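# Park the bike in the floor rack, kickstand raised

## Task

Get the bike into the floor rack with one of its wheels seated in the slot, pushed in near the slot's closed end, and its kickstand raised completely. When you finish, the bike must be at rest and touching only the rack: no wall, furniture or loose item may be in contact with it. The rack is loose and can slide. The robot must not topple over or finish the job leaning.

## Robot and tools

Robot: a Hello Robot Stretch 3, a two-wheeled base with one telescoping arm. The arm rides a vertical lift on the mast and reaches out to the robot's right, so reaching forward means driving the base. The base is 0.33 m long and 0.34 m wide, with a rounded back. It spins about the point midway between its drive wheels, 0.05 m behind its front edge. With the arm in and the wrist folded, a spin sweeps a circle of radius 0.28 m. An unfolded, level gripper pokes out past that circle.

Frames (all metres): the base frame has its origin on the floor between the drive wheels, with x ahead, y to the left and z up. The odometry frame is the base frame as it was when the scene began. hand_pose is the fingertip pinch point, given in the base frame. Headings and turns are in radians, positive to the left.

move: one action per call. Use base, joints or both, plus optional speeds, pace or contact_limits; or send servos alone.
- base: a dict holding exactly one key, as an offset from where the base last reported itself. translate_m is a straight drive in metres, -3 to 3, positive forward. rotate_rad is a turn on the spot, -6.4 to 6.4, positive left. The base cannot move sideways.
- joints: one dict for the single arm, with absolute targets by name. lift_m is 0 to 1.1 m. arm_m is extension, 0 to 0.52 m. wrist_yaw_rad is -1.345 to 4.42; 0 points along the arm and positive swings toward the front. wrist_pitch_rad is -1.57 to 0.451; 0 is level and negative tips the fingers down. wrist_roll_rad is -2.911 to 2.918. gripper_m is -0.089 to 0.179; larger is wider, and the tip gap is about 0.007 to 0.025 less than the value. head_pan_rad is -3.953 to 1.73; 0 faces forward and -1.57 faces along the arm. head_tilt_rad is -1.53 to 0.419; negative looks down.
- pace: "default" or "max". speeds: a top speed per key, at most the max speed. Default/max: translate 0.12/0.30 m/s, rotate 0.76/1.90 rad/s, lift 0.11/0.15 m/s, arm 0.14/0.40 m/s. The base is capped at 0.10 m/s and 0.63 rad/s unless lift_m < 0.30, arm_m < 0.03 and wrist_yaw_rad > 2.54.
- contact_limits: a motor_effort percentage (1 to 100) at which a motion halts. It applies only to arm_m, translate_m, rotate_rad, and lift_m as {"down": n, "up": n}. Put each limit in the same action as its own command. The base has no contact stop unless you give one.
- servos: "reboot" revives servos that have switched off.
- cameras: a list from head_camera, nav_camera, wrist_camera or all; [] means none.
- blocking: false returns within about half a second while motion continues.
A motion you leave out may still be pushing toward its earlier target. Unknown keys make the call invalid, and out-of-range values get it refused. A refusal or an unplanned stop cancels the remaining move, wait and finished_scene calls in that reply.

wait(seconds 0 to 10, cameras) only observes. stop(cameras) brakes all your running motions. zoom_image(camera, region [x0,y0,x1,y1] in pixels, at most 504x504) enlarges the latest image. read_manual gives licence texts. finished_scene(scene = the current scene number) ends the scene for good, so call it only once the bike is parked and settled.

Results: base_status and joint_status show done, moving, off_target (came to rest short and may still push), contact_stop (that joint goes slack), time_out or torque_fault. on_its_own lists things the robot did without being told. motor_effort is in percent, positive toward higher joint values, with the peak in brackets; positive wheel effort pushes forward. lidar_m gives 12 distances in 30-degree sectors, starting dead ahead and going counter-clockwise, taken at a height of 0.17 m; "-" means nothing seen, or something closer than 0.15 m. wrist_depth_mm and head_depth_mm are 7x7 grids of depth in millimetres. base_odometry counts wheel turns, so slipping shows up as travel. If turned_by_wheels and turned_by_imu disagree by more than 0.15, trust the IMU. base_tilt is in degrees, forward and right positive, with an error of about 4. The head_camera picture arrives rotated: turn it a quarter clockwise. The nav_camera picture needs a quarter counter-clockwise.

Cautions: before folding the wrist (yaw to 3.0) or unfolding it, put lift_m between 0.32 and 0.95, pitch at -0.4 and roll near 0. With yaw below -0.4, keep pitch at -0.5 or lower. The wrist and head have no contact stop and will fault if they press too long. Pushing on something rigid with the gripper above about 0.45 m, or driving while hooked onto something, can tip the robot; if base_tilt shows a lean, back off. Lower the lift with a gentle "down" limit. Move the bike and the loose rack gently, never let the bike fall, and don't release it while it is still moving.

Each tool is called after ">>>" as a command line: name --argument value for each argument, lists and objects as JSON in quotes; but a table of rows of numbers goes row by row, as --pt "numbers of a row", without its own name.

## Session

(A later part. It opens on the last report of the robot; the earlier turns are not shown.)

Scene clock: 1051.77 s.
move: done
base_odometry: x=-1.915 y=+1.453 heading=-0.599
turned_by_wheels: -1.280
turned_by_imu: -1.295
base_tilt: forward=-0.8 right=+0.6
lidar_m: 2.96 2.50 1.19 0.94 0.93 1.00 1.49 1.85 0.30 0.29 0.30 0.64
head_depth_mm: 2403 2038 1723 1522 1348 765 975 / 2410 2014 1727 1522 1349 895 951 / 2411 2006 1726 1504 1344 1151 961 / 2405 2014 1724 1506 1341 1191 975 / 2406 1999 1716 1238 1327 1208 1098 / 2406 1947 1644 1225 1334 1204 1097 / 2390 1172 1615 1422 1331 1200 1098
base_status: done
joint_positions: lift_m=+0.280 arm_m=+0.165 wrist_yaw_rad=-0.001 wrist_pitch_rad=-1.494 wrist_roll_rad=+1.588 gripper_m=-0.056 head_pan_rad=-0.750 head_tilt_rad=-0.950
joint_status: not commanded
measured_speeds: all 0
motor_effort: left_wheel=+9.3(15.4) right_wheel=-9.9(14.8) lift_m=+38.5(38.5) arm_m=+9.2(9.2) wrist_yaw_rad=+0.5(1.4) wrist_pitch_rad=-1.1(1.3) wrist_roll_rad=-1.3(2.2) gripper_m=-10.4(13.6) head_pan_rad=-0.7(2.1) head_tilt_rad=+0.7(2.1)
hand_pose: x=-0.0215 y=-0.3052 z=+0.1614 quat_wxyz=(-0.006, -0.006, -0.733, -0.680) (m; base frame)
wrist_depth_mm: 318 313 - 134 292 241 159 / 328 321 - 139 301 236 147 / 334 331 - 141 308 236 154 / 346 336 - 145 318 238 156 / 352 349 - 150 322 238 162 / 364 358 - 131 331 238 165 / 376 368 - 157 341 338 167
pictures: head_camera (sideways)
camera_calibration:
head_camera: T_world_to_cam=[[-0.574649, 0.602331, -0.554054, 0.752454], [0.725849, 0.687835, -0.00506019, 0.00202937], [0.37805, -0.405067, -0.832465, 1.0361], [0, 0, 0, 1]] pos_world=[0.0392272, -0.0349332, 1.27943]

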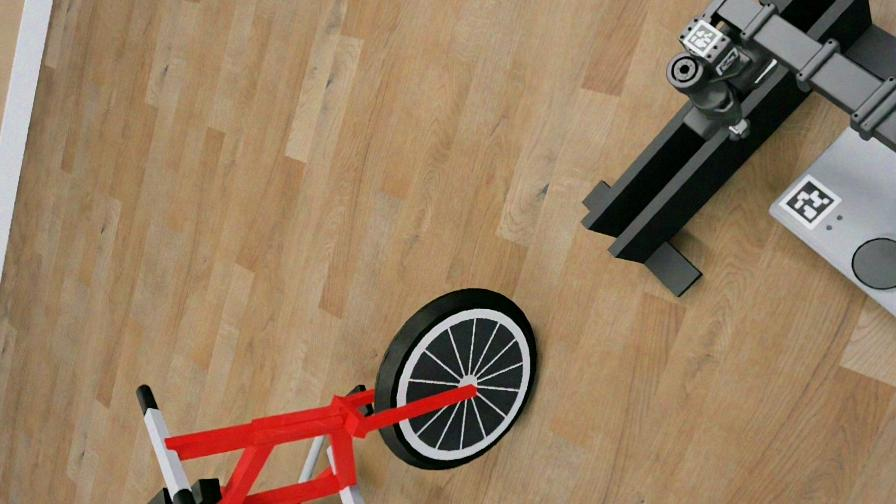

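>>> move --joints '{"arm_m": 0.34, "lift_m": 0.27}' --cameras '[]'

>>> move --base '{"translate_m": 0.24}' --cameras '["head_camera"]'

Scene clock: 1065.00 s.
move: done
base_odometry: x=-1.915 y=+1.453 heading=-0.599
turned_by_wheels: +0.000
turned_by_imu: -0.001
base_tilt: forward=-0.8 right=+0.6
lidar_m: 2.96 2.51 1.19 0.94 0.93 1.00 1.49 1.85 0.48 0.46 0.48 0.64
head_depth_mm: 2423 2046 1729 1521 1352 1094 1060 / 2428 2015 1730 1508 1235 1196 1064 / 2447 2014 1732 1503 1280 1207 957 / 2393 2001 1720 1495 1346 1215 976 / 2396 2009 1708 1230 1323 1207 1097 / 2419 1944 1641 1226 1338 1199 1090 / 2401 1165 1620 1416 1333 1198 1093
base_status: not commanded
joint_positions: lift_m=+0.270 arm_m=+0.340 wrist_yaw_rad=-0.001 wrist_pitch_rad=-1.499 wrist_roll_rad=+1.588 gripper_m=-0.056 head_pan_rad=-0.750 head_tilt_rad=-0.950
joint_status: all done
measured_speeds: all 0
motor_effort: left_wheel=+9.4(10.1) right_wheel=-10.2(10.7) lift_m=+31.5(35.9) arm_m=+12.4(14.7) wrist_yaw_rad=+1.2(1.3) wrist_pitch_rad=-0.4(1.2) wrist_roll_rad=-1.5(1.8) gripper_m=-11.5(12.9) head_pan_rad=-0.1(1.9) head_tilt_rad=+0.8(2.1)
hand_pose: x=-0.0215 y=-0.4791 z=+0.1514 quat_wxyz=(-0.006, -0.007, -0.732, -0.681) (m; base frame)
wrist_depth_mm: 308 300 - 135 282 280 274 / 313 307 - 166 291 283 281 / 320 317 - 142 299 295 287 / 330 326 - 145 306 303 294 / 339 332 - 149 314 309 302 / 350 343 - 129 320 318 311 / 361 355 - 157 331 324 318
pictures: none
No camera images: "cameras" was empty.

Scene clock: 1068.53 s.
move: done
base_odometry: x=-1.717 y=+1.318 heading=-0.599
turned_by_wheels: +0.000
turned_by_imu: -0.001
base_tilt: forward=-0.8 right=+0.6
lidar_m: 2.73 2.70 1.32 1.03 1.03 1.10 1.65 2.07 0.48 0.46 0.48 0.50
head_depth_mm: 2376 2008 1734 1515 1347 1091 1060 / 2427 1993 1730 1513 1226 1198 1061 / 2397 1998 1720 1514 1277 1209 964 / 2434 1995 1723 1499 1190 1206 972 / 2383 2006 1619 1115 1237 1205 1095 / 2373 2003 1223 1456 1321 1203 1095 / 2405 1981 1369 1444 1340 1198 1099
base_status: done
joint_positions: lift_m=+0.270 arm_m=+0.340 wrist_yaw_rad=-0.001 wrist_pitch_rad=-1.498 wrist_roll_rad=+1.588 gripper_m=-0.056 head_pan_rad=-0.750 head_tilt_rad=-0.950
joint_status: not commanded
measured_speeds: all 0
motor_effort: left_wheel=+5.4(14.8) right_wheel=+1.5(7.4) lift_m=+34.3(35.7) arm_m=+10.1(12.9) wrist_yaw_rad=+0.8(1.2) wrist_pitch_rad=-0.5(0.6) wrist_roll_rad=-1.6(1.8) gripper_m=-11.8(13.3) head_pan_rad=-0.5(2.0) head_tilt_rad=+1.3(1.8)
hand_pose: x=-0.0215 y=-0.4792 z=+0.1514 quat_wxyz=(-0.006, -0.006, -0.732, -0.681) (m; base frame)
wrist_depth_mm: 305 301 - 134 286 279 275 / 312 308 - 140 291 286 282 / 322 317 - 142 298 291 288 / 330 327 - 144 307 300 294 / 342 333 - 150 315 308 304 / 352 349 - 129 321 319 312 / 359 358 - 158 331 325 322
pictures: head_camera (sideways)
camera_calibration:
head_camera: T_world_to_cam=[[-0.574584, 0.602261, -0.554198, 0.752689], [0.725847, 0.687837, -0.00505805, 0.00202728], [0.378152, -0.405169, -0.83237, 1.03605], [0, 0, 0, 1]] pos_world=[0.0392271, -0.034933, 1.27953]

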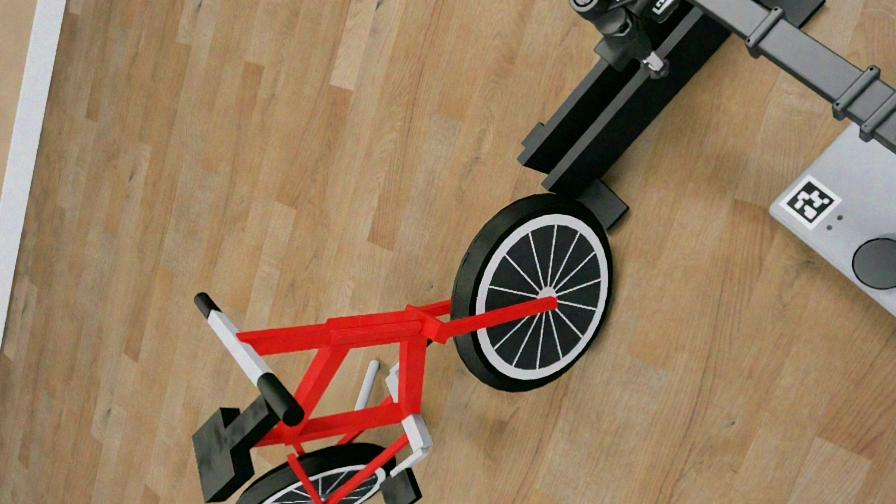

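>>> move --base '{"translate_m": 0.05}' --cameras '[]'

>>> move --joints '{"arm_m": 0.25}' --speeds '{"arm_m": 0.06}' --cameras '["head_camera"]'

Scene clock: 1078.27 s.
move: done
base_odometry: x=-1.675 y=+1.290 heading=-0.599
turned_by_wheels: +0.000
turned_by_imu: -0.001
base_tilt: forward=-0.7 right=+0.5
lidar_m: 2.68 2.65 1.34 1.06 1.05 1.12 1.68 2.12 0.48 0.46 0.45 0.47
head_depth_mm: 2371 2010 1729 1520 1348 1090 1061 / 2363 2008 1722 1514 1227 1200 1059 / 2428 2026 1722 1512 1193 1212 960 / 2392 2002 1724 1508 1158 1210 974 / 2382 1997 987 1109 1203 1201 1098 / 2395 2006 1175 1449 1312 1197 1092 / 2411 1987 1358 1455 1337 1197 1093
base_status: done
joint_positions: lift_m=+0.270 arm_m=+0.340 wrist_yaw_rad=-0.001 wrist_pitch_rad=-1.498 wrist_roll_rad=+1.588 gripper_m=-0.056 head_pan_rad=-0.750 head_tilt_rad=-0.950
joint_status: not commanded
measured_speeds: all 0
motor_effort: left_wheel=+5.5(10.0) right_wheel=+2.4(7.9) lift_m=+39.6(39.8) arm_m=+6.3(8.2) wrist_yaw_rad=+0.3(1.3) wrist_pitch_rad=-0.5(0.6) wrist_roll_rad=-1.4(1.8) gripper_m=-10.7(13.0) head_pan_rad=-1.5(2.0) head_tilt_rad=+0.1(1.6)
hand_pose: x=-0.0215 y=-0.4792 z=+0.1514 quat_wxyz=(-0.006, -0.006, -0.732, -0.681) (m; base frame)
wrist_depth_mm: 306 301 - 134 285 279 276 / 314 308 - 139 291 284 281 / 320 316 - 142 298 294 286 / 330 328 - 145 307 301 295 / 340 334 - 149 315 308 305 / 351 346 - 129 321 318 309 / 359 353 - 159 332 328 321
pictures: none
No camera images: "cameras" was empty.

Scene clock: 1080.47 s.
move: done
base_odometry: x=-1.675 y=+1.290 heading=-0.599
turned_by_wheels: +0.000
turned_by_imu: +0.000
base_tilt: forward=-0.7 right=+0.5
lidar_m: 2.69 2.65 1.34 1.06 1.05 1.12 1.68 2.11 0.37 0.37 0.43 0.47
head_depth_mm: 2342 2023 1742 1513 1347 804 1046 / 2400 2012 1734 1525 1322 1140 1059 / 2385 2008 1722 1515 1176 1208 962 / 2417 2001 1711 1507 1146 1204 968 / 2371 1991 990 1115 1200 1204 1095 / 2391 2000 1178 1452 1316 1209 1093 / 2383 1983 1361 1450 1338 1203 1089
base_status: not commanded
joint_positions: lift_m=+0.270 arm_m=+0.250 wrist_yaw_rad=-0.003 wrist_pitch_rad=-1.484 wrist_roll_rad=+1.588 gripper_m=-0.056 head_pan_rad=-0.750 head_tilt_rad=-0.950
joint_status: all done
measured_speeds: all 0
motor_effort: left_wheel=+5.6(6.4) right_wheel=+2.4(3.2) lift_m=+30.5(40.3) arm_m=-12.4(15.4) wrist_yaw_rad=+2.2(2.8) wrist_pitch_rad=-3.0(3.2) wrist_roll_rad=-1.4(1.8) gripper_m=-13.4(13.4) head_pan_rad=-1.3(2.2) head_tilt_rad=-0.4(1.7)
hand_pose: x=-0.0215 y=-0.3929 z=+0.1513 quat_wxyz=(-0.007, -0.007, -0.737, -0.676) (m; base frame)
wrist_depth_mm: 308 302 - 266 281 278 273 / 317 311 - 251 286 284 278 / 326 318 - 142 296 290 285 / 339 326 - 144 303 301 267 / 342 339 - 150 314 308 265 / 357 350 - 129 321 315 306 / 368 357 - 338 328 322 315
pictures: head_camera (sideways)
camera_calibration:
head_camera: T_world_to_cam=[[-0.574584, 0.602261, -0.554198, 0.752689], [0.725847, 0.687837, -0.00505805, 0.00202728], [0.378152, -0.405169, -0.83237, 1.03605], [0, 0, 0, 1]] pos_world=[0.0392271, -0.034933, 1.27953]

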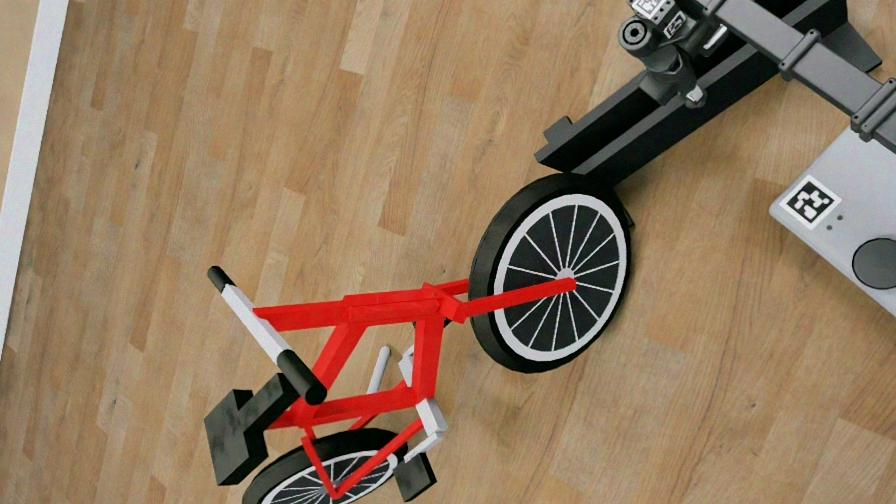

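>>> move --joints '{"arm_m": 0.16}' --speeds '{"arm_m": 0.06}' --cameras '["head_camera"]'

Scene clock: 1089.67 s.
move: done
base_odometry: x=-1.675 y=+1.290 heading=-0.599
turned_by_wheels: +0.000
turned_by_imu: -0.001
base_tilt: forward=-0.8 right=+0.5
lidar_m: 2.69 2.66 1.33 1.05 1.05 1.12 1.68 2.12 2.28 0.33 0.37 0.46
head_depth_mm: 2372 2009 1731 1514 1342 782 932 / 2367 2010 1733 1510 1347 1012 951 / 2400 2002 1737 1512 1187 1194 957 / 2406 2009 1723 1509 1143 1208 972 / 2413 1990 985 1118 1213 1204 1095 / 2394 2002 1163 1452 1332 1206 1093 / 2390 1994 1365 1442 1325 1202 1092
base_status: not commanded
joint_positions: lift_m=+0.270 arm_m=+0.160 wrist_yaw_rad=-0.011 wrist_pitch_rad=-1.460 wrist_roll_rad=+1.605 gripper_m=-0.056 head_pan_rad=-0.750 head_tilt_rad=-0.950
joint_status: all done
measured_speeds: all 0
on_its_own: wrist_yaw_rad is at rest, and its effort (+10.1) is outside its rest range (-9 to +9)
motor_effort: left_wheel=+5.2(6.2) right_wheel=+1.6(3.3) lift_m=+41.3(41.4) arm_m=-14.3(18.6) wrist_yaw_rad=+10.1(10.4) wrist_pitch_rad=-7.6(14.0) wrist_roll_rad=-6.9(7.2) gripper_m=-12.1(13.5) head_pan_rad=-2.0(2.3) head_tilt_rad=-0.9(1.4)
hand_pose: x=-0.0216 y=-0.3090 z=+0.1513 quat_wxyz=(-0.016, -0.016, -0.745, -0.667) (m; base frame)
wrist_depth_mm: 319 308 298 - 131 235 162 / 325 318 - - 137 249 154 / 335 324 - - 293 251 155 / 345 333 - 147 302 252 156 / 354 346 - 151 313 255 157 / 365 357 125 130 319 260 158 / 377 - 163 338 322 320 160
pictures: head_camera (sideways)
camera_calibration:
head_camera: T_world_to_cam=[[-0.574584, 0.602261, -0.554198, 0.752689], [0.725847, 0.687837, -0.00505805, 0.00202728], [0.378152, -0.405169, -0.83237, 1.03605], [0, 0, 0, 1]] pos_world=[0.0392271, -0.034933, 1.27953]

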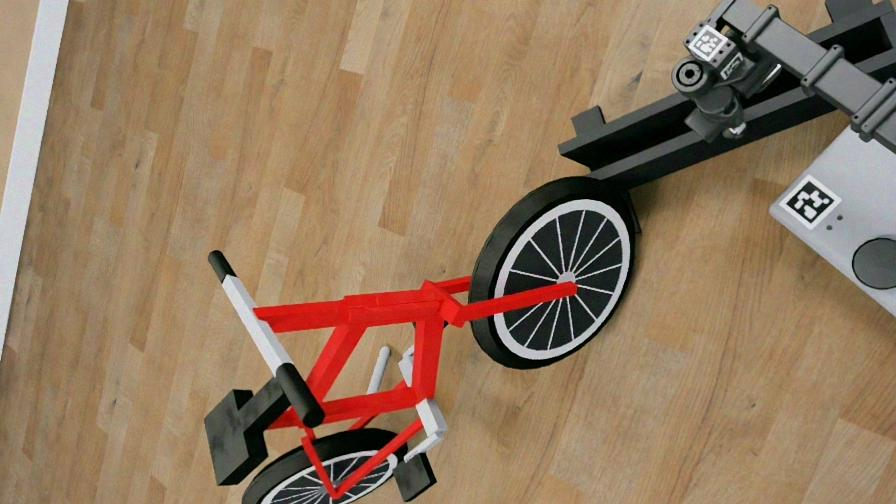

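>>> move --joints '{"arm_m": 0.27}' --cameras '[]'

>>> move --base '{"translate_m": -0.3}' --cameras '[]'

>>> move --joints '{"lift_m": 0.25}' --contact_limits '{"lift_m": {"down": 15}}' --cameras '["head_camera", "wrist_camera"]'

Scene clock: 1106.23 s.
move: done
base_odometry: x=-1.675 y=+1.290 heading=-0.599
turned_by_wheels: +0.000
turned_by_imu: -0.001
base_tilt: forward=-0.8 right=+0.5
lidar_m: 2.68 2.65 1.34 1.06 1.05 1.13 1.68 2.12 2.27 2.76 0.44 0.47
head_depth_mm: 2378 1993 1728 1517 1355 829 1056 / 2399 2024 1728 1514 1323 1162 951 / 2407 2005 1724 1501 1177 1201 963 / 2405 2004 1722 1509 1142 1205 974 / 2373 1998 990 1113 1200 1208 1093 / 2385 1992 1181 1451 1314 1204 1089 / 2387 1982 1365 1450 1329 1195 1092
base_status: not commanded
joint_positions: lift_m=+0.270 arm_m=+0.270 wrist_yaw_rad=-0.005 wrist_pitch_rad=-1.488 wrist_roll_rad=+1.597 gripper_m=-0.056 head_pan_rad=-0.750 head_tilt_rad=-0.950
joint_status: all done
measured_speeds: all 0
motor_effort: left_wheel=+5.6(6.0) right_wheel=+2.3(2.8) lift_m=+31.4(41.6) arm_m=+12.1(14.1) wrist_yaw_rad=+5.2(10.5) wrist_pitch_rad=-2.4(7.5) wrist_roll_rad=-4.0(7.4) gripper_m=-11.8(13.2) head_pan_rad=-2.1(2.5) head_tilt_rad=-0.1(1.8)
hand_pose: x=-0.0215 y=-0.4119 z=+0.1513 quat_wxyz=(-0.011, -0.011, -0.735, -0.677) (m; base frame)
wrist_depth_mm: 308 300 - 272 284 278 271 / 317 312 - 140 289 286 278 / 328 317 - 145 297 291 286 / 333 327 - 147 305 301 291 / 342 336 - 152 317 306 289 / 359 347 - 128 320 316 310 / 368 359 - 161 331 328 321
pictures: none
No camera images: "cameras" was empty.

Scene clock: 1110.37 s.
move: done
base_odometry: x=-1.923 y=+1.459 heading=-0.599
turned_by_wheels: +0.000
turned_by_imu: -0.001
base_tilt: forward=-0.7 right=+0.5
lidar_m: 2.97 2.49 1.19 0.94 0.93 0.99 1.49 1.84 1.98 2.89 2.84 0.64
head_depth_mm: 2392 2010 1732 1507 1344 827 1059 / 2439 2030 1740 1515 1343 1166 951 / 2433 2016 1723 1503 1259 1214 957 / 2419 2007 1714 1503 1334 1209 972 / 2372 2011 1712 1239 1325 1208 1090 / 2418 1942 1680 1234 1340 1201 1098 / 2370 1163 1605 1428 1339 1203 1087
base_status: done
joint_positions: lift_m=+0.270 arm_m=+0.270 wrist_yaw_rad=-0.003 wrist_pitch_rad=-1.490 wrist_roll_rad=+1.593 gripper_m=-0.056 head_pan_rad=-0.750 head_tilt_rad=-0.950
joint_status: not commanded
measured_speeds: all 0
motor_effort: left_wheel=-0.4(6.0) right_wheel=-5.0(15.1) lift_m=+34.3(35.8) arm_m=+5.5(12.8) wrist_yaw_rad=+2.6(5.1) wrist_pitch_rad=-1.9(2.5) wrist_roll_rad=-2.8(4.4) gripper_m=-11.8(13.3) head_pan_rad=-2.1(2.6) head_tilt_rad=-0.9(2.2)
hand_pose: x=-0.0215 y=-0.4113 z=+0.1513 quat_wxyz=(-0.009, -0.009, -0.735, -0.678) (m; base frame)
wrist_depth_mm: 305 299 - 137 284 279 273 / 312 307 - 141 290 285 278 / 325 318 - 145 298 290 285 / 333 327 - 149 307 299 290 / 344 335 - 152 313 311 291 / 356 344 - 129 321 317 309 / 367 355 115 162 329 325 315
pictures: none
No camera images: "cameras" was empty.

Scene clock: 1111.27 s.
move: contact_stop
base_odometry: x=-1.923 y=+1.459 heading=-0.599
turned_by_wheels: +0.000
turned_by_imu: +0.000
base_tilt: forward=-0.7 right=+0.6
lidar_m: 2.97 2.50 1.18 0.93 0.93 0.99 1.48 1.84 1.98 2.89 2.85 0.64
head_depth_mm: 2394 2024 1723 1521 1344 832 1066 / 2420 2007 1717 1515 1344 1160 728 / 2400 2007 1713 1518 1272 1205 962 / 2410 2020 1716 1501 1340 1200 975 / 2387 2010 1727 1240 1308 1209 1094 / 2397 1949 1678 1230 1331 1206 1092 / 2405 1165 1608 1424 1339 1203 1096
base_status: not commanded
joint_positions: lift_m=+0.254 arm_m=+0.270 wrist_yaw_rad=-0.002 wrist_pitch_rad=-1.501 wrist_roll_rad=+1.591 gripper_m=-0.056 head_pan_rad=-0.750 head_tilt_rad=-0.950
joint_status: lift_m contact_stop (moved -0.016 of -0.020)
measured_speeds: all 0
on_its_own: lift_m is slack since a contact_stop (your +0.250 is given up)
motor_effort: left_wheel=+0.1(0.8) right_wheel=-3.3(5.3) lift_m=+27.5(36.4) arm_m=+4.2(5.8) wrist_yaw_rad=+1.6(3.2) wrist_pitch_rad=+0.0(2.0) wrist_roll_rad=-2.5(3.2) gripper_m=-10.7(13.8) head_pan_rad=-1.6(2.3) head_tilt_rad=-0.6(1.6)
contact_limits: lift_m down 15 (down: maximum 72; up: maximum 65)
hand_pose: x=-0.0215 y=-0.4086 z=+0.1357 quat_wxyz=(-0.008, -0.008, -0.731, -0.682) (m; base frame)
wrist_depth_mm: 292 - - 128 271 265 261 / 300 - - 279 277 271 268 / 310 - - 134 286 280 273 / 317 - - 294 291 288 279 / 325 321 - 146 299 294 286 / 336 328 - 131 309 302 298 / 348 344 - 150 314 313 306
pictures: head_camera (sideways), wrist_camera
camera_calibration:
head_camera: T_world_to_cam=[[-0.574584, 0.602261, -0.554198, 0.752689], [0.725847, 0.687837, -0.00505805, 0.00202728], [0.378152, -0.405169, -0.83237, 1.03605], [0, 0, 0, 1]] pos_world=[0.0392271, -0.034933, 1.27953]
wrist_camera: T_world_to_cam=[[0.0369647, 0.994798, -0.09492, 0.427489], [0.985475, -0.0205334, 0.168575, 0.0271894], [0.165749, -0.0997726, -0.981108, 0.258817], [0, 0, 0, 1]] pos_world=[-0.085495, -0.398884, 0.289921]

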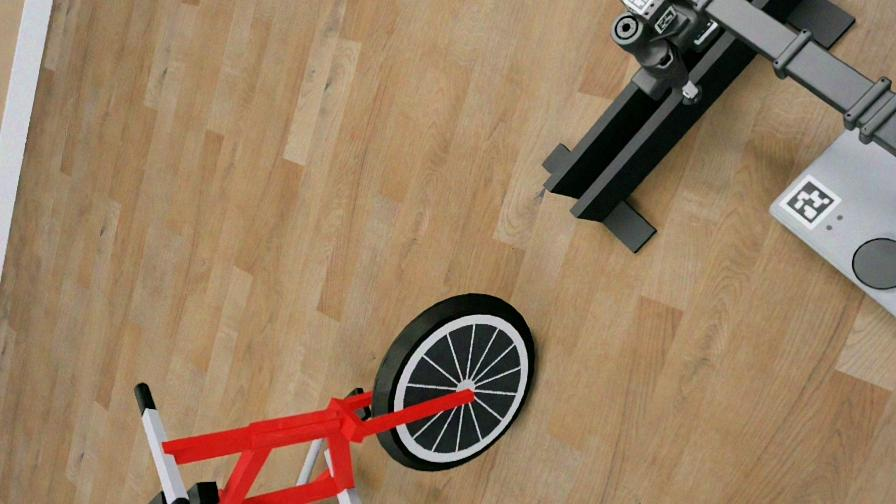

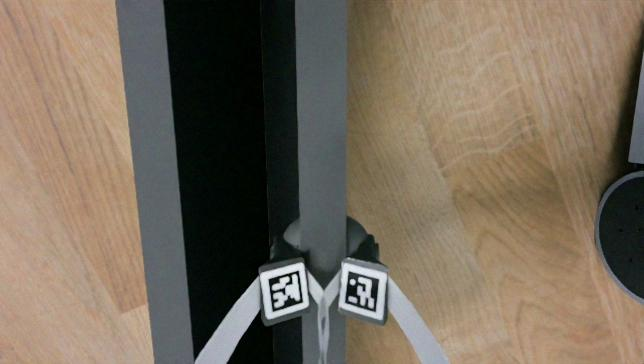

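>>> move --joints '{"gripper_m": 0.07}' --cameras '[]'

>>> move --joints '{"lift_m": 0.38}' --cameras '[]'

>>> move --joints '{"arm_m": 0.05, "gripper_m": -0.06, "head_pan_rad": -1.0}' --cameras '[]'

>>> move --base '{"translate_m": 0.84}' --cameras '["head_camera"]'

Scene clock: 1140.13 s.
move: done
base_odometry: x=-1.923 y=+1.459 heading=-0.599
turned_by_wheels: +0.000
turned_by_imu: -0.001
base_tilt: forward=-0.8 right=+0.6
lidar_m: 2.97 2.50 1.19 0.93 0.93 0.99 1.49 1.84 1.98 2.88 2.85 0.64
head_depth_mm: 2451 2018 1732 1515 1343 831 1075 / 2408 2024 1735 1518 1341 1162 727 / 2445 2011 1722 1509 1275 1207 958 / 2413 1997 1722 1500 1340 1202 974 / 2408 1986 1714 1241 1321 1212 1097 / 2410 1967 1679 1234 1328 1201 1095 / 2382 1164 1614 1423 1340 1199 1093
base_status: not commanded
joint_positions: lift_m=+0.255 arm_m=+0.270 wrist_yaw_rad=-0.002 wrist_pitch_rad=-1.499 wrist_roll_rad=+1.591 gripper_m=+0.070 head_pan_rad=-0.750 head_tilt_rad=-0.950
joint_status: all done
measured_speeds: all 0
on_its_own: lift_m is slack since a contact_stop (your +0.250 is given up)
motor_effort: left_wheel=-0.2(0.9) right_wheel=-3.4(3.9) lift_m=+28.1(29.1) arm_m=-4.1(4.7) wrist_yaw_rad=+1.8(2.5) wrist_pitch_rad=-0.2(0.5) wrist_roll_rad=-2.3(2.8) gripper_m=-0.6(94.2) head_pan_rad=-2.1(3.0) head_tilt_rad=-1.0(1.9)
contact_limits: lift_m down 15 (down: maximum 72; up: maximum 65)
hand_pose: x=-0.0215 y=-0.4091 z=+0.1362 quat_wxyz=(-0.008, -0.008, -0.732, -0.681) (m; base frame)
wrist_depth_mm: 290 - - 128 271 266 261 / 298 - - 277 277 273 268 / 307 - - 134 283 278 275 / 316 - - 293 292 287 280 / 325 319 154 302 296 297 284 / 336 329 131 146 128 301 298 / 343 103 311 151 319 308 305
pictures: none
No camera images: "cameras" was empty.

Scene clock: 1142.10 s.
move: done
base_odometry: x=-1.923 y=+1.459 heading=-0.599
turned_by_wheels: +0.000
turned_by_imu: +0.000
base_tilt: forward=-0.8 right=+0.5
lidar_m: 2.97 2.50 1.19 0.94 0.93 0.99 1.49 1.84 1.97 2.89 2.85 0.64
head_depth_mm: 2399 2022 1740 1515 1349 1062 599 / 2425 2010 1722 1505 1348 1177 1101 / 2399 2021 1718 1508 1275 1206 964 / 2394 2017 1723 1510 1335 1208 974 / 2384 1996 1715 1237 1317 1210 1094 / 2381 1947 1685 1240 1336 1200 1097 / 2362 1162 1613 1413 1334 1202 1093
base_status: not commanded
joint_positions: lift_m=+0.380 arm_m=+0.270 wrist_yaw_rad=-0.002 wrist_pitch_rad=-1.499 wrist_roll_rad=+1.591 gripper_m=+0.070 head_pan_rad=-0.750 head_tilt_rad=-0.950
joint_status: all done
measured_speeds: all 0
motor_effort: left_wheel=+0.0(1.2) right_wheel=-2.4(3.8) lift_m=+33.4(35.6) arm_m=-7.6(7.9) wrist_yaw_rad=+1.8(2.4) wrist_pitch_rad=-0.3(0.4) wrist_roll_rad=-2.3(2.7) gripper_m=+0.7(1.8) head_pan_rad=-2.1(3.2) head_tilt_rad=-1.3(2.7)
hand_pose: x=-0.0215 y=-0.4091 z=+0.2614 quat_wxyz=(-0.008, -0.008, -0.732, -0.681) (m; base frame)
wrist_depth_mm: 416 406 401 372 387 376 304 / 424 417 410 377 399 387 282 / 439 429 416 378 407 395 283 / 451 443 425 378 418 406 284 / 459 457 161 377 428 420 284 / 479 465 128 379 128 428 423 / 493 476 458 379 449 435 433
pictures: none
No camera images: "cameras" was empty.

Scene clock: 1144.97 s.
move: done
base_odometry: x=-1.923 y=+1.459 heading=-0.599
turned_by_wheels: +0.000
turned_by_imu: -0.001
base_tilt: forward=-0.9 right=+0.5
lidar_m: 2.97 2.49 1.19 0.93 0.92 0.99 1.49 1.84 1.98 2.89 2.85 0.64
head_depth_mm: 2413 2021 1726 1509 1353 1123 1090 / 2436 2020 1737 1512 1343 1094 583 / 2423 2008 1729 1512 1285 1189 963 / 2441 1987 1714 1511 1272 1205 959 / 2391 1975 1713 1514 1340 1213 1099 / 2401 1985 1712 1499 1305 1205 1099 / 2379 1997 1717 1170 1290 1202 1093
base_status: not commanded
joint_positions: lift_m=+0.380 arm_m=+0.050 wrist_yaw_rad=-0.002 wrist_pitch_rad=-1.499 wrist_roll_rad=+1.591 gripper_m=-0.059 head_pan_rad=-1.001 head_tilt_rad=-0.950
joint_status: all done
measured_speeds: all 0
motor_effort: left_wheel=-0.2(1.1) right_wheel=-2.9(4.0) lift_m=+31.9(33.6) arm_m=-12.6(14.3) wrist_yaw_rad=+1.5(2.4) wrist_pitch_rad=-0.3(0.5) wrist_roll_rad=-2.1(2.7) gripper_m=-18.5(100.0) head_pan_rad=+2.6(5.7) head_tilt_rad=-2.1(2.1)
hand_pose: x=-0.0215 y=-0.1890 z=+0.2614 quat_wxyz=(-0.008, -0.008, -0.732, -0.681) (m; base frame)
wrist_depth_mm: 261 365 402 392 240 234 232 / 267 392 412 395 247 242 237 / 272 305 422 411 251 246 243 / 278 306 430 419 258 255 248 / - 305 441 270 266 259 243 / - 308 457 126 439 433 422 / - 303 461 468 452 441 437
pictures: none
No camera images: "cameras" was empty.

Scene clock: 1154.50 s.
move: done
base_odometry: x=-1.229 y=+0.985 heading=-0.599
turned_by_wheels: +0.000
turned_by_imu: +0.002
base_tilt: forward=-0.8 right=+0.5
lidar_m: 2.18 2.16 1.59 1.27 1.27 1.35 2.04 2.61 0.27 0.25 0.46 0.54
head_depth_mm: 2275 2018 1729 1526 1288 943 1084 / 2304 2009 1724 1491 887 860 582 / 2297 1999 1730 1515 1291 1191 961 / 2280 2010 1724 944 1280 1207 960 / 2303 2016 1715 1093 1198 1206 1099 / 2331 1985 1709 1152 1305 1211 1094 / 2324 2001 1718 1452 1329 1203 1092
base_status: done
joint_positions: lift_m=+0.380 arm_m=+0.050 wrist_yaw_rad=-0.002 wrist_pitch_rad=-1.499 wrist_roll_rad=+1.591 gripper_m=-0.059 head_pan_rad=-1.000 head_tilt_rad=-0.950
joint_status: not commanded
measured_speeds: all 0
motor_effort: left_wheel=+2.5(10.2) right_wheel=+3.7(8.6) lift_m=+29.1(32.9) arm_m=-11.2(13.1) wrist_yaw_rad=+1.6(2.5) wrist_pitch_rad=-0.3(0.5) wrist_roll_rad=-2.3(2.7) gripper_m=-19.2(20.4) head_pan_rad=+2.9(4.4) head_tilt_rad=-1.2(2.9)
hand_pose: x=-0.0215 y=-0.1890 z=+0.2614 quat_wxyz=(-0.008, -0.008, -0.732, -0.681) (m; base frame)
wrist_depth_mm: - 220 348 389 239 235 233 / 183 - - 403 246 241 238 / - - 293 415 252 247 243 / 165 191 262 426 258 255 248 / - - 445 269 267 259 244 / 472 466 459 126 435 426 417 / 486 481 471 456 450 443 432
pictures: head_camera (sideways)
camera_calibration:
head_camera: T_world_to_cam=[[-0.407671, 0.725685, -0.554244, 0.751712], [0.873468, 0.486856, -0.00502189, 0.000991907], [0.266193, -0.486161, -0.832339, 1.03671], [0, 0, 0, 1]] pos_world=[0.0296213, -0.0419826, 1.27953]

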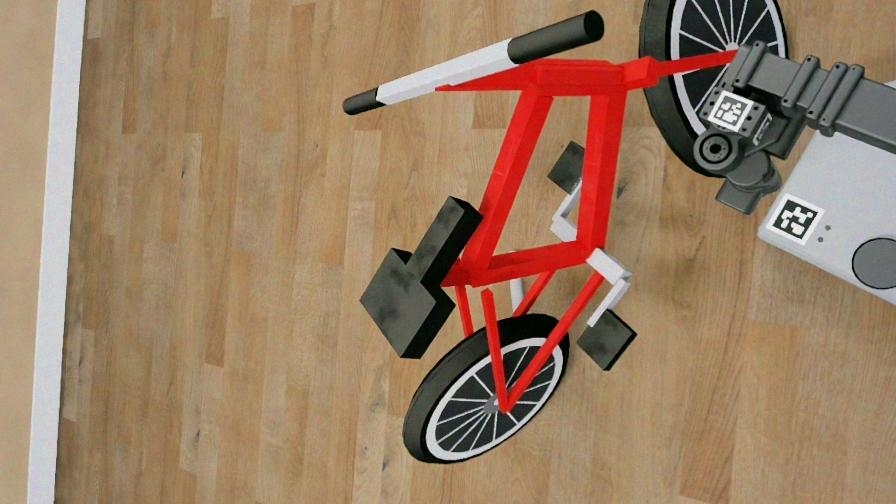

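>>> move --joints '{"lift_m": 0.3}' --cameras '[]'

>>> move --joints '{"arm_m": 0.17}' --speeds '{"arm_m": 0.05}' --contact_limits '{"arm_m": 35}' --cameras '["head_camera","nav_camera"]'

Scene clock: 1165.13 s.
move: done
base_odometry: x=-1.229 y=+0.985 heading=-0.599
turned_by_wheels: +0.000
turned_by_imu: -0.001
base_tilt: forward=-0.8 right=+0.5
lidar_m: 2.18 2.16 1.59 1.27 1.26 1.36 2.04 2.61 0.27 0.25 0.46 0.54
head_depth_mm: 2271 2030 1734 1520 1287 969 1087 / 2288 2017 1727 1487 890 951 660 / 2298 2003 1713 1507 1283 1196 948 / 2305 1989 1721 945 1286 1209 957 / 2311 1997 1724 1092 1195 1207 1099 / 2354 2001 1715 1156 1309 1201 1098 / 2326 1990 1703 1456 1334 1203 1090
base_status: not commanded
joint_positions: lift_m=+0.300 arm_m=+0.050 wrist_yaw_rad=-0.002 wrist_pitch_rad=-1.499 wrist_roll_rad=+1.591 gripper_m=-0.059 head_pan_rad=-1.000 head_tilt_rad=-0.950
joint_status: all done
measured_speeds: all 0
motor_effort: left_wheel=+3.0(3.4) right_wheel=+4.2(4.8) lift_m=+23.4(26.6) arm_m=-10.9(11.2) wrist_yaw_rad=+2.1(2.4) wrist_pitch_rad=-0.4(0.4) wrist_roll_rad=-1.9(2.6) gripper_m=-18.6(20.3) head_pan_rad=+2.8(3.8) head_tilt_rad=-1.8(2.8)
hand_pose: x=-0.0215 y=-0.1890 z=+0.1814 quat_wxyz=(-0.008, -0.008, -0.732, -0.681) (m; base frame)
wrist_depth_mm: - 190 283 318 166 164 161 / - - 265 324 170 168 165 / - - 233 334 175 172 170 / 133 161 229 341 180 177 173 / 131 - 365 188 186 182 177 / - 377 375 126 190 187 180 / 398 390 382 372 366 357 191
pictures: none
No camera images: "cameras" was empty.

Scene clock: 1168.17 s.
move: done
base_odometry: x=-1.229 y=+0.985 heading=-0.599
turned_by_wheels: +0.000
turned_by_imu: +0.000
base_tilt: forward=-0.8 right=+0.5
lidar_m: 2.18 2.16 1.59 1.28 1.26 1.35 2.04 0.48 0.30 0.29 0.45 0.54
head_depth_mm: 2276 2047 1729 1496 1310 927 1082 / 2281 2012 1739 1508 852 784 671 / 2294 2012 1721 1510 1191 1182 963 / 2285 2015 1704 938 1162 1206 961 / 2291 2006 1718 1087 1156 1206 1094 / 2337 1995 1699 1172 1304 1204 1097 / 2331 2006 1712 1472 1337 1201 1090
base_status: not commanded
joint_positions: lift_m=+0.300 arm_m=+0.170 wrist_yaw_rad=-0.002 wrist_pitch_rad=-1.555 wrist_roll_rad=+1.591 gripper_m=-0.059 head_pan_rad=-1.000 head_tilt_rad=-0.950
joint_status: all done
measured_speeds: all 0
motor_effort: left_wheel=+2.1(3.7) right_wheel=+1.1(4.4) lift_m=+24.8(25.9) arm_m=+16.4(18.1) wrist_yaw_rad=+1.6(2.5) wrist_pitch_rad=+10.1(10.5) wrist_roll_rad=-2.3(2.5) gripper_m=-18.8(19.9) head_pan_rad=+2.8(3.8) head_tilt_rad=-1.8(3.8)
contact_limits: arm_m 35 (drawing in: default 31, maximum 56; extending or still: default 39, maximum 69)
hand_pose: x=-0.0215 y=-0.2947 z=+0.1821 quat_wxyz=(-0.008, -0.008, -0.712, -0.702) (m; base frame)
wrist_depth_mm: - - - 278 316 206 169 / - - - 259 324 221 172 / - - - 238 335 207 177 / - 84 114 182 341 208 183 / - 76 95 151 353 208 188 / - 81 98 127 363 209 192 / - 87 128 372 372 372 372
pictures: head_camera (sideways), nav_camera (sideways)
camera_calibration:
head_camera: T_world_to_cam=[[-0.407671, 0.725685, -0.554244, 0.751712], [0.873468, 0.486856, -0.00502189, 0.000991907], [0.266193, -0.486161, -0.832339, 1.03671], [0, 0, 0, 1]] pos_world=[0.0296213, -0.0419826, 1.27953]
nav_camera: T_world_to_cam=[[0.429223, -0.673882, 0.601374, -0.740452], [-0.840472, -0.541807, -0.00725726, 0.0648326], [0.330719, -0.502323, -0.798934, 0.999955], [0, 0, 0, 1]] pos_world=[0.0416043, 0.0384501, 1.24466]

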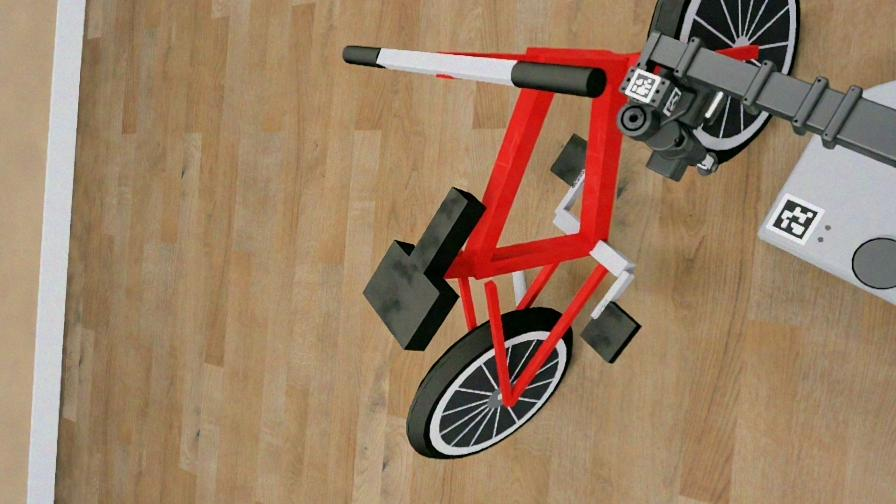

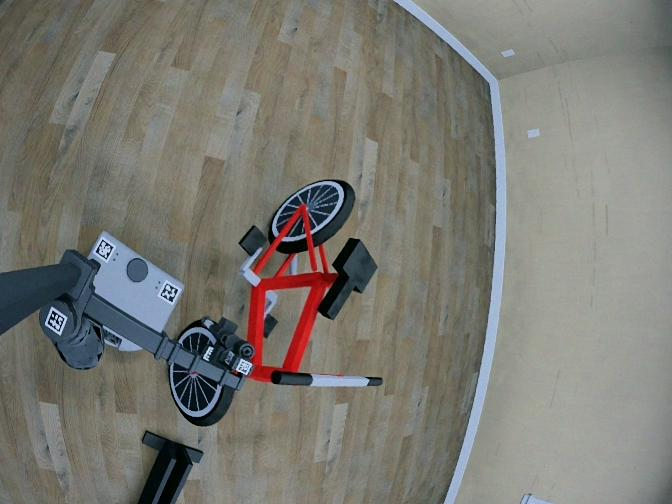

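>>> move --joints '{"arm_m": 0.21}' --speeds '{"arm_m": 0.05}' --contact_limits '{"arm_m": 35}' --cameras '["head_camera"]'

Scene clock: 1176.53 s.
move: done
base_odometry: x=-1.229 y=+0.985 heading=-0.599
turned_by_wheels: +0.000
turned_by_imu: -0.001
base_tilt: forward=-0.9 right=+0.5
lidar_m: 2.19 2.16 1.59 1.27 1.26 1.36 2.04 0.44 0.33 0.32 0.46 0.55
head_depth_mm: 2263 2022 1732 1445 853 912 1082 / 2296 2031 1714 1526 817 867 661 / 2272 2005 1721 1481 1281 1193 961 / 2282 1997 1720 941 1281 1207 960 / 2315 2007 1725 1102 1180 1205 1099 / 2294 1978 1702 1161 1307 1212 1093 / 2307 1988 1718 1464 1334 1204 1092
base_status: not commanded
joint_positions: lift_m=+0.300 arm_m=+0.210 wrist_yaw_rad=-0.017 wrist_pitch_rad=-1.555 wrist_roll_rad=+1.615 gripper_m=-0.059 head_pan_rad=-1.000 head_tilt_rad=-0.950
joint_status: all done
measured_speeds: all 0
on_its_own: wrist_yaw_rad is at rest, and its effort (+14.1) is outside its rest range (-9 to +9)
motor_effort: left_wheel=+2.7(3.7) right_wheel=-2.0(2.7) lift_m=+27.2(27.7) arm_m=+22.3(26.1) wrist_yaw_rad=+14.1(23.6) wrist_pitch_rad=+10.0(10.2) wrist_roll_rad=-10.4(14.1) gripper_m=-18.3(20.0) head_pan_rad=+2.1(3.3) head_tilt_rad=-1.8(3.4)
contact_limits: arm_m 35 (drawing in: default 31, maximum 56; extending or still: default 39, maximum 69)
hand_pose: x=-0.0212 y=-0.3346 z=+0.1821 quat_wxyz=(-0.021, -0.022, -0.712, -0.701) (m; base frame)
wrist_depth_mm: - - - - 317 267 179 / - - - - 327 270 180 / - - - 201 336 275 191 / - - 94 180 343 279 186 / - - 95 150 351 282 190 / - - 108 126 358 361 196 / 189 377 376 374 370 372 373
pictures: head_camera (sideways)
camera_calibration:
head_camera: T_world_to_cam=[[-0.407671, 0.725685, -0.554244, 0.751712], [0.873468, 0.486856, -0.00502189, 0.000991907], [0.266193, -0.486161, -0.832339, 1.03671], [0, 0, 0, 1]] pos_world=[0.0296213, -0.0419826, 1.27953]

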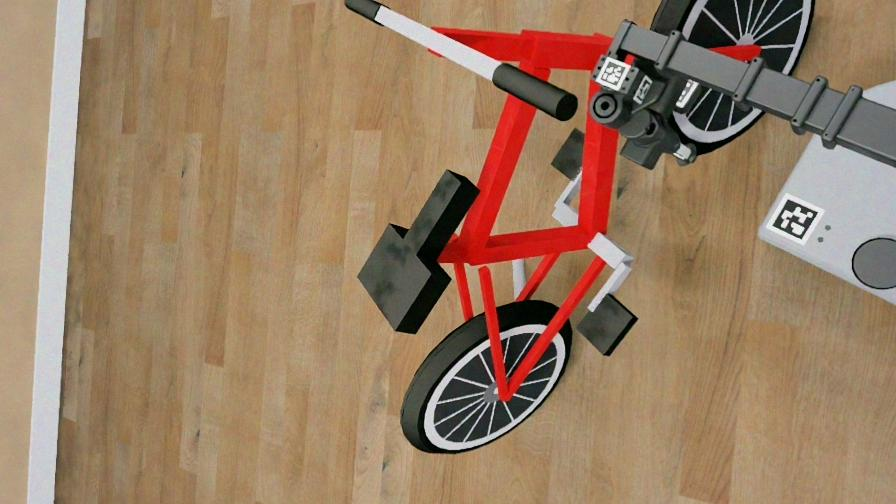

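>>> move --joints '{"arm_m": 0.05}' --cameras '[]'

>>> move --joints '{"lift_m": 0.38}' --cameras '["head_camera"]'

>>> move --base '{"translate_m": -0.84}' --joints '{"gripper_m": 0.07, "wrist_pitch_rad": -1.494, "head_pan_rad": -0.75}' --cameras '["head_camera","nav_camera"]'

Scene clock: 1189.30 s.
move: done
base_odometry: x=-1.229 y=+0.985 heading=-0.599
turned_by_wheels: +0.000
turned_by_imu: -0.001
base_tilt: forward=-0.8 right=+0.5
lidar_m: 2.18 2.16 1.59 1.28 1.27 1.36 2.04 2.61 0.26 0.26 0.45 0.54
head_depth_mm: 2287 2029 1740 1486 881 965 1086 / 2309 1992 1742 1478 974 961 664 / 2310 2019 1717 1516 1191 1207 948 / 2288 2019 1728 935 1280 1198 959 / 2326 2006 1716 1081 1144 1211 1097 / 2346 1983 1716 1173 1307 1208 1090 / 2334 1996 1707 1479 1326 1200 1094
base_status: not commanded
joint_positions: lift_m=+0.300 arm_m=+0.050 wrist_yaw_rad=-0.002 wrist_pitch_rad=-1.500 wrist_roll_rad=+1.591 gripper_m=-0.059 head_pan_rad=-1.000 head_tilt_rad=-0.950
joint_status: all done
measured_speeds: all 0
motor_effort: left_wheel=+2.8(3.7) right_wheel=-4.5(6.0) lift_m=+24.7(29.7) arm_m=-12.1(17.2) wrist_yaw_rad=+1.8(14.7) wrist_pitch_rad=+0.0(10.1) wrist_roll_rad=-2.3(10.3) gripper_m=-19.6(20.0) head_pan_rad=+2.4(3.3) head_tilt_rad=-2.7(4.1)
hand_pose: x=-0.0215 y=-0.1887 z=+0.1814 quat_wxyz=(-0.008, -0.008, -0.731, -0.682) (m; base frame)
wrist_depth_mm: - - 272 318 167 164 162 / - - 231 327 171 169 165 / - 154 232 336 175 172 169 / - - 346 345 180 176 173 / - 367 360 187 185 181 177 / 388 378 373 127 191 186 179 / 396 393 380 370 361 356 190
pictures: none
No camera images: "cameras" was empty.

Scene clock: 1190.87 s.
move: done
base_odometry: x=-1.229 y=+0.985 heading=-0.599
turned_by_wheels: +0.000
turned_by_imu: +0.000
base_tilt: forward=-0.9 right=+0.4
lidar_m: 2.18 2.16 1.58 1.27 1.26 1.36 2.03 2.61 0.26 0.26 0.45 0.54
head_depth_mm: 2261 2018 1736 1493 883 946 1088 / 2270 2017 1725 1490 973 931 580 / 2301 2021 1721 1511 1194 1207 963 / 2277 2019 1715 934 1282 1211 955 / 2284 1989 1707 1079 1135 1202 1092 / 2319 1998 1718 1173 1301 1199 1093 / 2294 1982 1696 1473 1348 1201 1094
base_status: not commanded
joint_positions: lift_m=+0.380 arm_m=+0.050 wrist_yaw_rad=-0.002 wrist_pitch_rad=-1.500 wrist_roll_rad=+1.591 gripper_m=-0.059 head_pan_rad=-1.000 head_tilt_rad=-0.950
joint_status: all done
measured_speeds: all 0
motor_effort: left_wheel=+2.5(3.5) right_wheel=-4.0(5.0) lift_m=+32.7(35.4) arm_m=-11.0(13.0) wrist_yaw_rad=+1.7(2.4) wrist_pitch_rad=-0.1(0.2) wrist_roll_rad=-2.3(2.7) gripper_m=-19.4(19.7) head_pan_rad=+2.2(3.9) head_tilt_rad=-2.0(4.1)
hand_pose: x=-0.0215 y=-0.1888 z=+0.2614 quat_wxyz=(-0.008, -0.008, -0.731, -0.682) (m; base frame)
wrist_depth_mm: - 209 340 392 239 236 232 / - - - 399 245 241 237 / 163 189 253 412 253 246 243 / - - 436 421 258 253 249 / 462 455 443 270 265 261 243 / 471 465 457 126 440 433 423 / 492 485 465 461 447 438 435
pictures: head_camera (sideways)
camera_calibration:
head_camera: T_world_to_cam=[[-0.407671, 0.725685, -0.554244, 0.751712], [0.873468, 0.486856, -0.00502189, 0.000991907], [0.266193, -0.486161, -0.832339, 1.03671], [0, 0, 0, 1]] pos_world=[0.0296213, -0.0419826, 1.27953]

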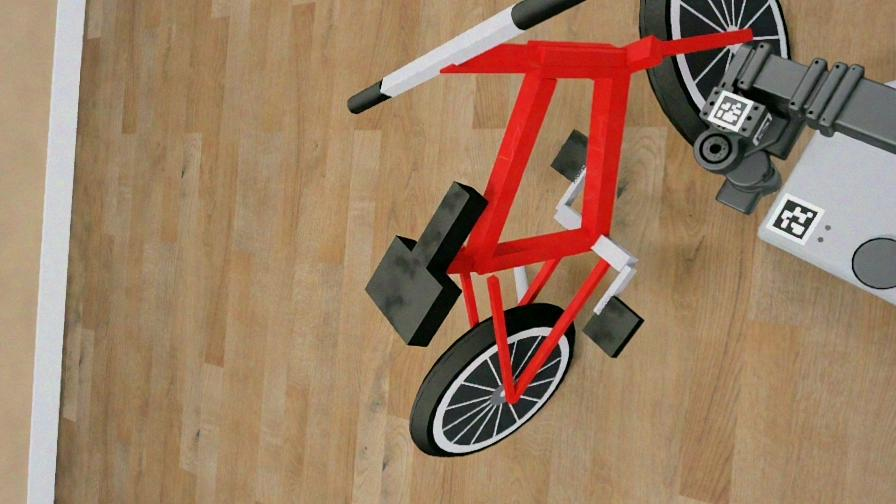

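Scene clock: 1200.40 s.
move: done
base_odometry: x=-1.923 y=+1.458 heading=-0.598
turned_by_wheels: +0.000
turned_by_imu: -0.005
base_tilt: forward=-0.8 right=+0.6
lidar_m: 2.97 2.49 1.19 0.94 0.93 0.99 1.48 1.84 1.98 2.89 2.84 0.64
head_depth_mm: 2424 2036 1730 1516 1349 1108 598 / 2438 2002 1729 1521 1340 1130 623 / 2410 2014 1737 1511 1271 1207 947 / 2399 1978 1727 1506 1333 1209 971 / 2401 2009 1701 1229 1317 1209 1100 / 2390 1964 1614 1229 1336 1206 1094 / 2375 1208 1611 1446 1334 1204 1095
base_status: done
joint_positions: lift_m=+0.380 arm_m=+0.050 wrist_yaw_rad=-0.002 wrist_pitch_rad=-1.494 wrist_roll_rad=+1.591 gripper_m=+0.070 head_pan_rad=-0.750 head_tilt_rad=-0.950
joint_status: all done
measured_speeds: all 0
motor_effort: left_wheel=+3.0(6.5) right_wheel=-7.2(13.3) lift_m=+23.6(33.5) arm_m=-9.2(12.5) wrist_yaw_rad=+2.5(2.6) wrist_pitch_rad=+0.0(0.2) wrist_roll_rad=-2.3(2.7) gripper_m=+0.6(92.9) head_pan_rad=-1.7(4.3) head_tilt_rad=-3.4(4.4)
hand_pose: x=-0.0215 y=-0.1902 z=+0.2614 quat_wxyz=(-0.008, -0.008, -0.733, -0.680) (m; base frame)
wrist_depth_mm: 259 302 398 387 239 236 231 / 266 385 408 401 244 242 236 / - 302 419 410 253 248 241 / 279 304 431 423 259 252 247 / - 302 438 439 262 261 241 / - - 131 450 128 423 416 / - 112 466 460 451 433 429
pictures: head_camera (sideways), nav_camera (sideways)
camera_calibration:
head_camera: T_world_to_cam=[[-0.574476, 0.602316, -0.55425, 0.752753], [0.725941, 0.687738, -0.00505123, 0.00201209], [0.378136, -0.405254, -0.832335, 1.03601], [0, 0, 0, 1]] pos_world=[0.0392267, -0.0349336, 1.27953]
nav_camera: T_world_to_cam=[[0.582565, -0.546735, 0.601414, -0.741444], [-0.680331, -0.732869, -0.00722972, 0.0638676], [0.444711, -0.404949, -0.798904, 0.999219], [0, 0, 0, 1]] pos_world=[0.0310268, 0.0460662, 1.24466]

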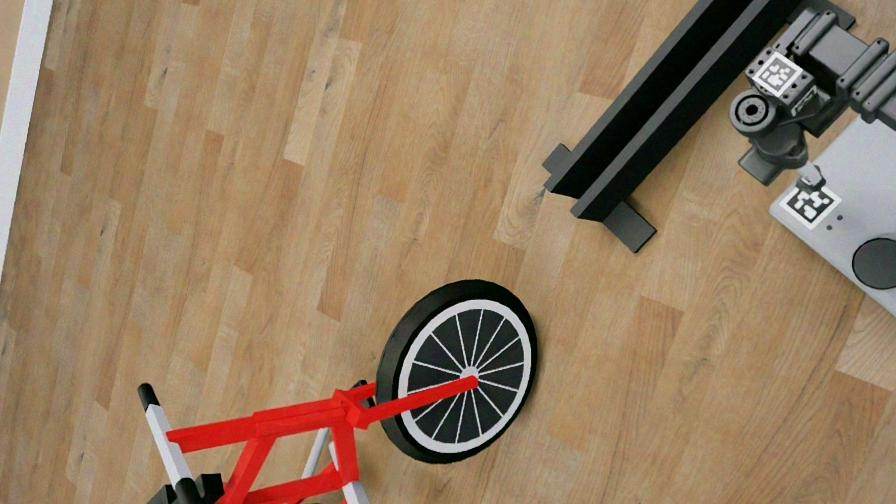

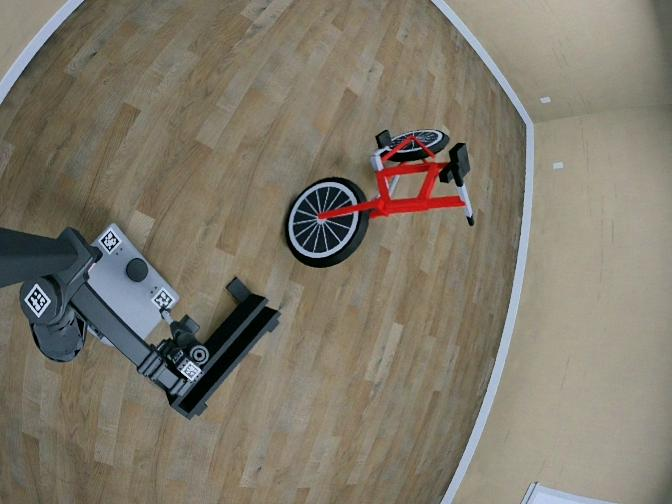

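>>> move --joints '{"arm_m": 0.3, "lift_m": 0.45, "gripper_m": -0.03}' --cameras '[]'

>>> move --joints '{"wrist_pitch_rad": -0.4, "wrist_roll_rad": 0}' --cameras '[]'

>>> move --joints '{"wrist_yaw_rad": 3.14}' --cameras '[]'

>>> move --joints '{"wrist_pitch_rad": -1.53, "wrist_roll_rad": 1.57}' --cameras '["head_camera","wrist_camera"]'

Scene clock: 1248.73 s.
move: done
base_odometry: x=-1.923 y=+1.458 heading=-0.598
turned_by_wheels: +0.000
turned_by_imu: -0.001
base_tilt: forward=-0.8 right=+0.6
lidar_m: 2.97 2.49 1.19 0.94 0.93 0.99 1.48 1.84 1.98 2.89 2.84 0.64
head_depth_mm: 2422 2020 1726 1514 1348 1101 522 / 2400 2016 1744 1507 1346 1169 1099 / 2421 2003 1719 1516 1273 1210 967 / 2409 1997 1720 1501 1345 1207 973 / 2391 2002 1712 1225 1328 1208 1100 / 2398 1941 1624 1231 1338 1200 1098 / 2386 1211 1618 1439 1336 1194 1091
base_status: not commanded
joint_positions: lift_m=+0.450 arm_m=+0.300 wrist_yaw_rad=-0.002 wrist_pitch_rad=-1.493 wrist_roll_rad=+1.591 gripper_m=-0.029 head_pan_rad=-0.750 head_tilt_rad=-0.950
joint_status: all done
measured_speeds: all 0
motor_effort: left_wheel=+2.8(3.5) right_wheel=-7.6(7.9) lift_m=+31.8(35.0) arm_m=+11.9(14.3) wrist_yaw_rad=+2.1(2.6) wrist_pitch_rad=-0.2(0.3) wrist_roll_rad=-1.9(2.5) gripper_m=-12.6(96.4) head_pan_rad=-1.3(3.8) head_tilt_rad=-2.8(4.8)
hand_pose: x=-0.0215 y=-0.4405 z=+0.3314 quat_wxyz=(-0.008, -0.008, -0.734, -0.679) (m; base frame)
wrist_depth_mm: 479 472 469 308 442 445 351 / 492 487 475 321 454 449 324 / 508 498 482 325 465 459 326 / 527 516 496 337 480 472 325 / 535 534 511 155 495 482 344 / 562 554 535 129 505 501 490 / 581 564 558 367 523 517 494
pictures: none
No camera images: "cameras" was empty.

Scene clock: 1250.20 s.
move: done
base_odometry: x=-1.923 y=+1.458 heading=-0.598
turned_by_wheels: +0.000
turned_by_imu: +0.000
base_tilt: forward=-0.7 right=+0.5
lidar_m: 2.96 2.50 1.19 0.93 0.93 0.99 1.49 1.84 1.99 2.88 2.84 0.64
head_depth_mm: 2433 2041 1741 1520 1339 1125 522 / 2401 2021 1731 1516 1346 1168 1099 / 2414 2028 1720 1509 1273 1216 960 / 2414 1996 1723 1503 1341 1209 972 / 2386 2009 1707 1222 1310 1208 1096 / 2407 1961 1609 1230 1335 1207 1094 / 2405 1212 1612 1450 1329 1201 1097
base_status: not commanded
joint_positions: lift_m=+0.450 arm_m=+0.300 wrist_yaw_rad=-0.002 wrist_pitch_rad=-0.423 wrist_roll_rad=+0.006 gripper_m=-0.029 head_pan_rad=-0.750 head_tilt_rad=-0.950
joint_status: all done
measured_speeds: all 0
motor_effort: left_wheel=+2.9(3.6) right_wheel=-7.0(7.8) lift_m=+30.6(32.4) arm_m=+11.5(13.1) wrist_yaw_rad=+1.8(2.5) wrist_pitch_rad=+4.1(4.3) wrist_roll_rad=-2.3(4.9) gripper_m=-13.4(14.4) head_pan_rad=-2.1(3.4) head_tilt_rad=-3.5(5.3)
hand_pose: x=-0.0220 y=-0.6687 z=+0.4615 quat_wxyz=(+0.689, +0.148, -0.693, -0.150) (m; base frame)
wrist_depth_mm: - - - - - - - / - - - - - - - / - - - - - - - / - - - - - - 983 / 823 822 819 162 813 818 798 / 697 691 694 128 681 679 670 / 610 601 584 579 580 583 593
pictures: none
No camera images: "cameras" was empty.

Scene clock: 1252.77 s.
move: done
base_odometry: x=-1.923 y=+1.458 heading=-0.598
turned_by_wheels: +0.000
turned_by_imu: +0.000
base_tilt: forward=-0.8 right=+0.5
lidar_m: 2.98 2.49 1.19 0.94 0.93 1.00 1.48 1.84 1.98 2.89 2.85 0.64
head_depth_mm: 2430 2018 1722 1520 1289 1082 522 / 2435 2009 1728 1521 1347 1156 1097 / 2400 2014 1729 1518 1277 1209 959 / 2404 1992 1733 1508 1338 1204 970 / 2383 2008 1727 1233 1314 1205 1097 / 2400 1959 1618 1227 1336 1202 1095 / 2387 1215 1613 1452 1329 1202 1093
base_status: not commanded
joint_positions: lift_m=+0.450 arm_m=+0.300 wrist_yaw_rad=+3.138 wrist_pitch_rad=-0.423 wrist_roll_rad=+0.006 gripper_m=-0.029 head_pan_rad=-0.750 head_tilt_rad=-0.950
joint_status: all done
measured_speeds: all 0
motor_effort: left_wheel=+2.3(3.7) right_wheel=-7.0(7.9) lift_m=+28.6(30.5) arm_m=+10.7(12.5) wrist_yaw_rad=+2.1(5.4) wrist_pitch_rad=+4.0(4.2) wrist_roll_rad=-2.3(2.5) gripper_m=-12.0(14.4) head_pan_rad=-2.4(3.2) head_tilt_rad=-3.6(5.0)
hand_pose: x=-0.0204 y=-0.2211 z=+0.4617 quat_wxyz=(+0.150, +0.693, +0.147, +0.689) (m; base frame)
wrist_depth_mm: - - - - - - - / - - - - - - - / - - - - - - - / - - - 955 - - 973 / 835 843 761 581 803 817 807 / 705 705 524 128 665 679 672 / 611 606 418 422 589 592 590
pictures: none
No camera images: "cameras" was empty.

Scene clock: 1254.20 s.
move: done
base_odometry: x=-1.923 y=+1.458 heading=-0.598
turned_by_wheels: +0.000
turned_by_imu: +0.000
base_tilt: forward=-0.8 right=+0.5
lidar_m: 2.96 2.49 1.18 0.94 0.93 0.99 1.48 1.84 1.98 2.89 2.85 0.64
head_depth_mm: 2445 2036 1727 1525 1279 1125 522 / 2428 2005 1721 1522 1343 1174 1095 / 2399 2019 1724 1514 1268 1204 966 / 2429 1995 1712 1508 1342 1210 973 / 2392 2010 1715 1229 1315 1203 1092 / 2391 1953 1604 1233 1324 1203 1089 / 2397 1213 1608 1451 1333 1202 1090
base_status: not commanded
joint_positions: lift_m=+0.450 arm_m=+0.300 wrist_yaw_rad=+3.138 wrist_pitch_rad=-1.520 wrist_roll_rad=+1.564 gripper_m=-0.029 head_pan_rad=-0.750 head_tilt_rad=-0.950
joint_status: all done
measured_speeds: all 0
motor_effort: left_wheel=+2.6(3.3) right_wheel=-7.3(8.0) lift_m=+25.9(28.2) arm_m=+10.2(11.4) wrist_yaw_rad=+1.7(2.5) wrist_pitch_rad=-1.8(3.2) wrist_roll_rad=+1.9(3.1) gripper_m=-12.7(14.2) head_pan_rad=-2.1(2.6) head_tilt_rad=-3.4(4.7)
hand_pose: x=-0.0213 y=-0.4564 z=+0.3316 quat_wxyz=(+0.689, +0.724, +0.001, +0.001) (m; base frame)
wrist_depth_mm: 473 467 459 307 450 440 439 / 489 479 475 319 459 457 446 / 357 493 490 394 470 466 454 / 351 473 501 400 485 485 473 / 359 474 510 155 497 493 482 / 370 529 528 129 515 501 496 / 386 554 540 363 523 519 501
pictures: head_camera (sideways), wrist_camera
camera_calibration:
head_camera: T_world_to_cam=[[-0.574476, 0.602316, -0.55425, 0.752753], [0.725941, 0.687738, -0.00505123, 0.00201209], [0.378136, -0.405254, -0.832335, 1.03601], [0, 0, 0, 1]] pos_world=[0.0392267, -0.0349336, 1.27953]
wrist_camera: T_world_to_cam=[[-0.0113743, -0.997104, -0.0751978, -0.423013], [-0.985974, -0.00133909, 0.166893, -0.039745], [-0.16651, 0.0760414, -0.983103, 0.519994], [0, 0, 0, 1]] pos_world=[0.0425852, -0.461383, 0.486032]

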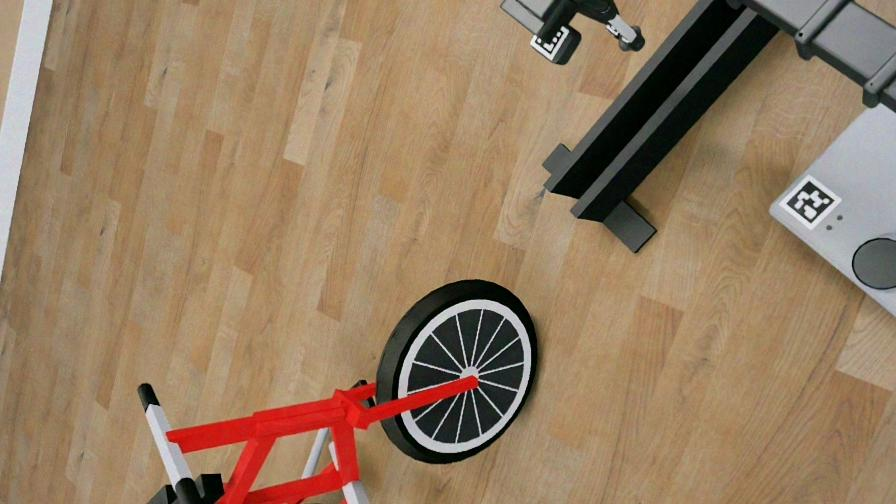

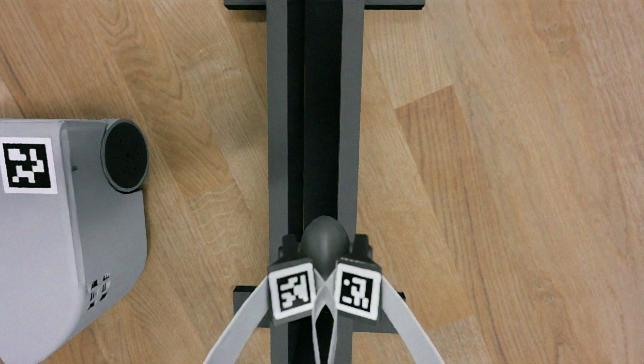

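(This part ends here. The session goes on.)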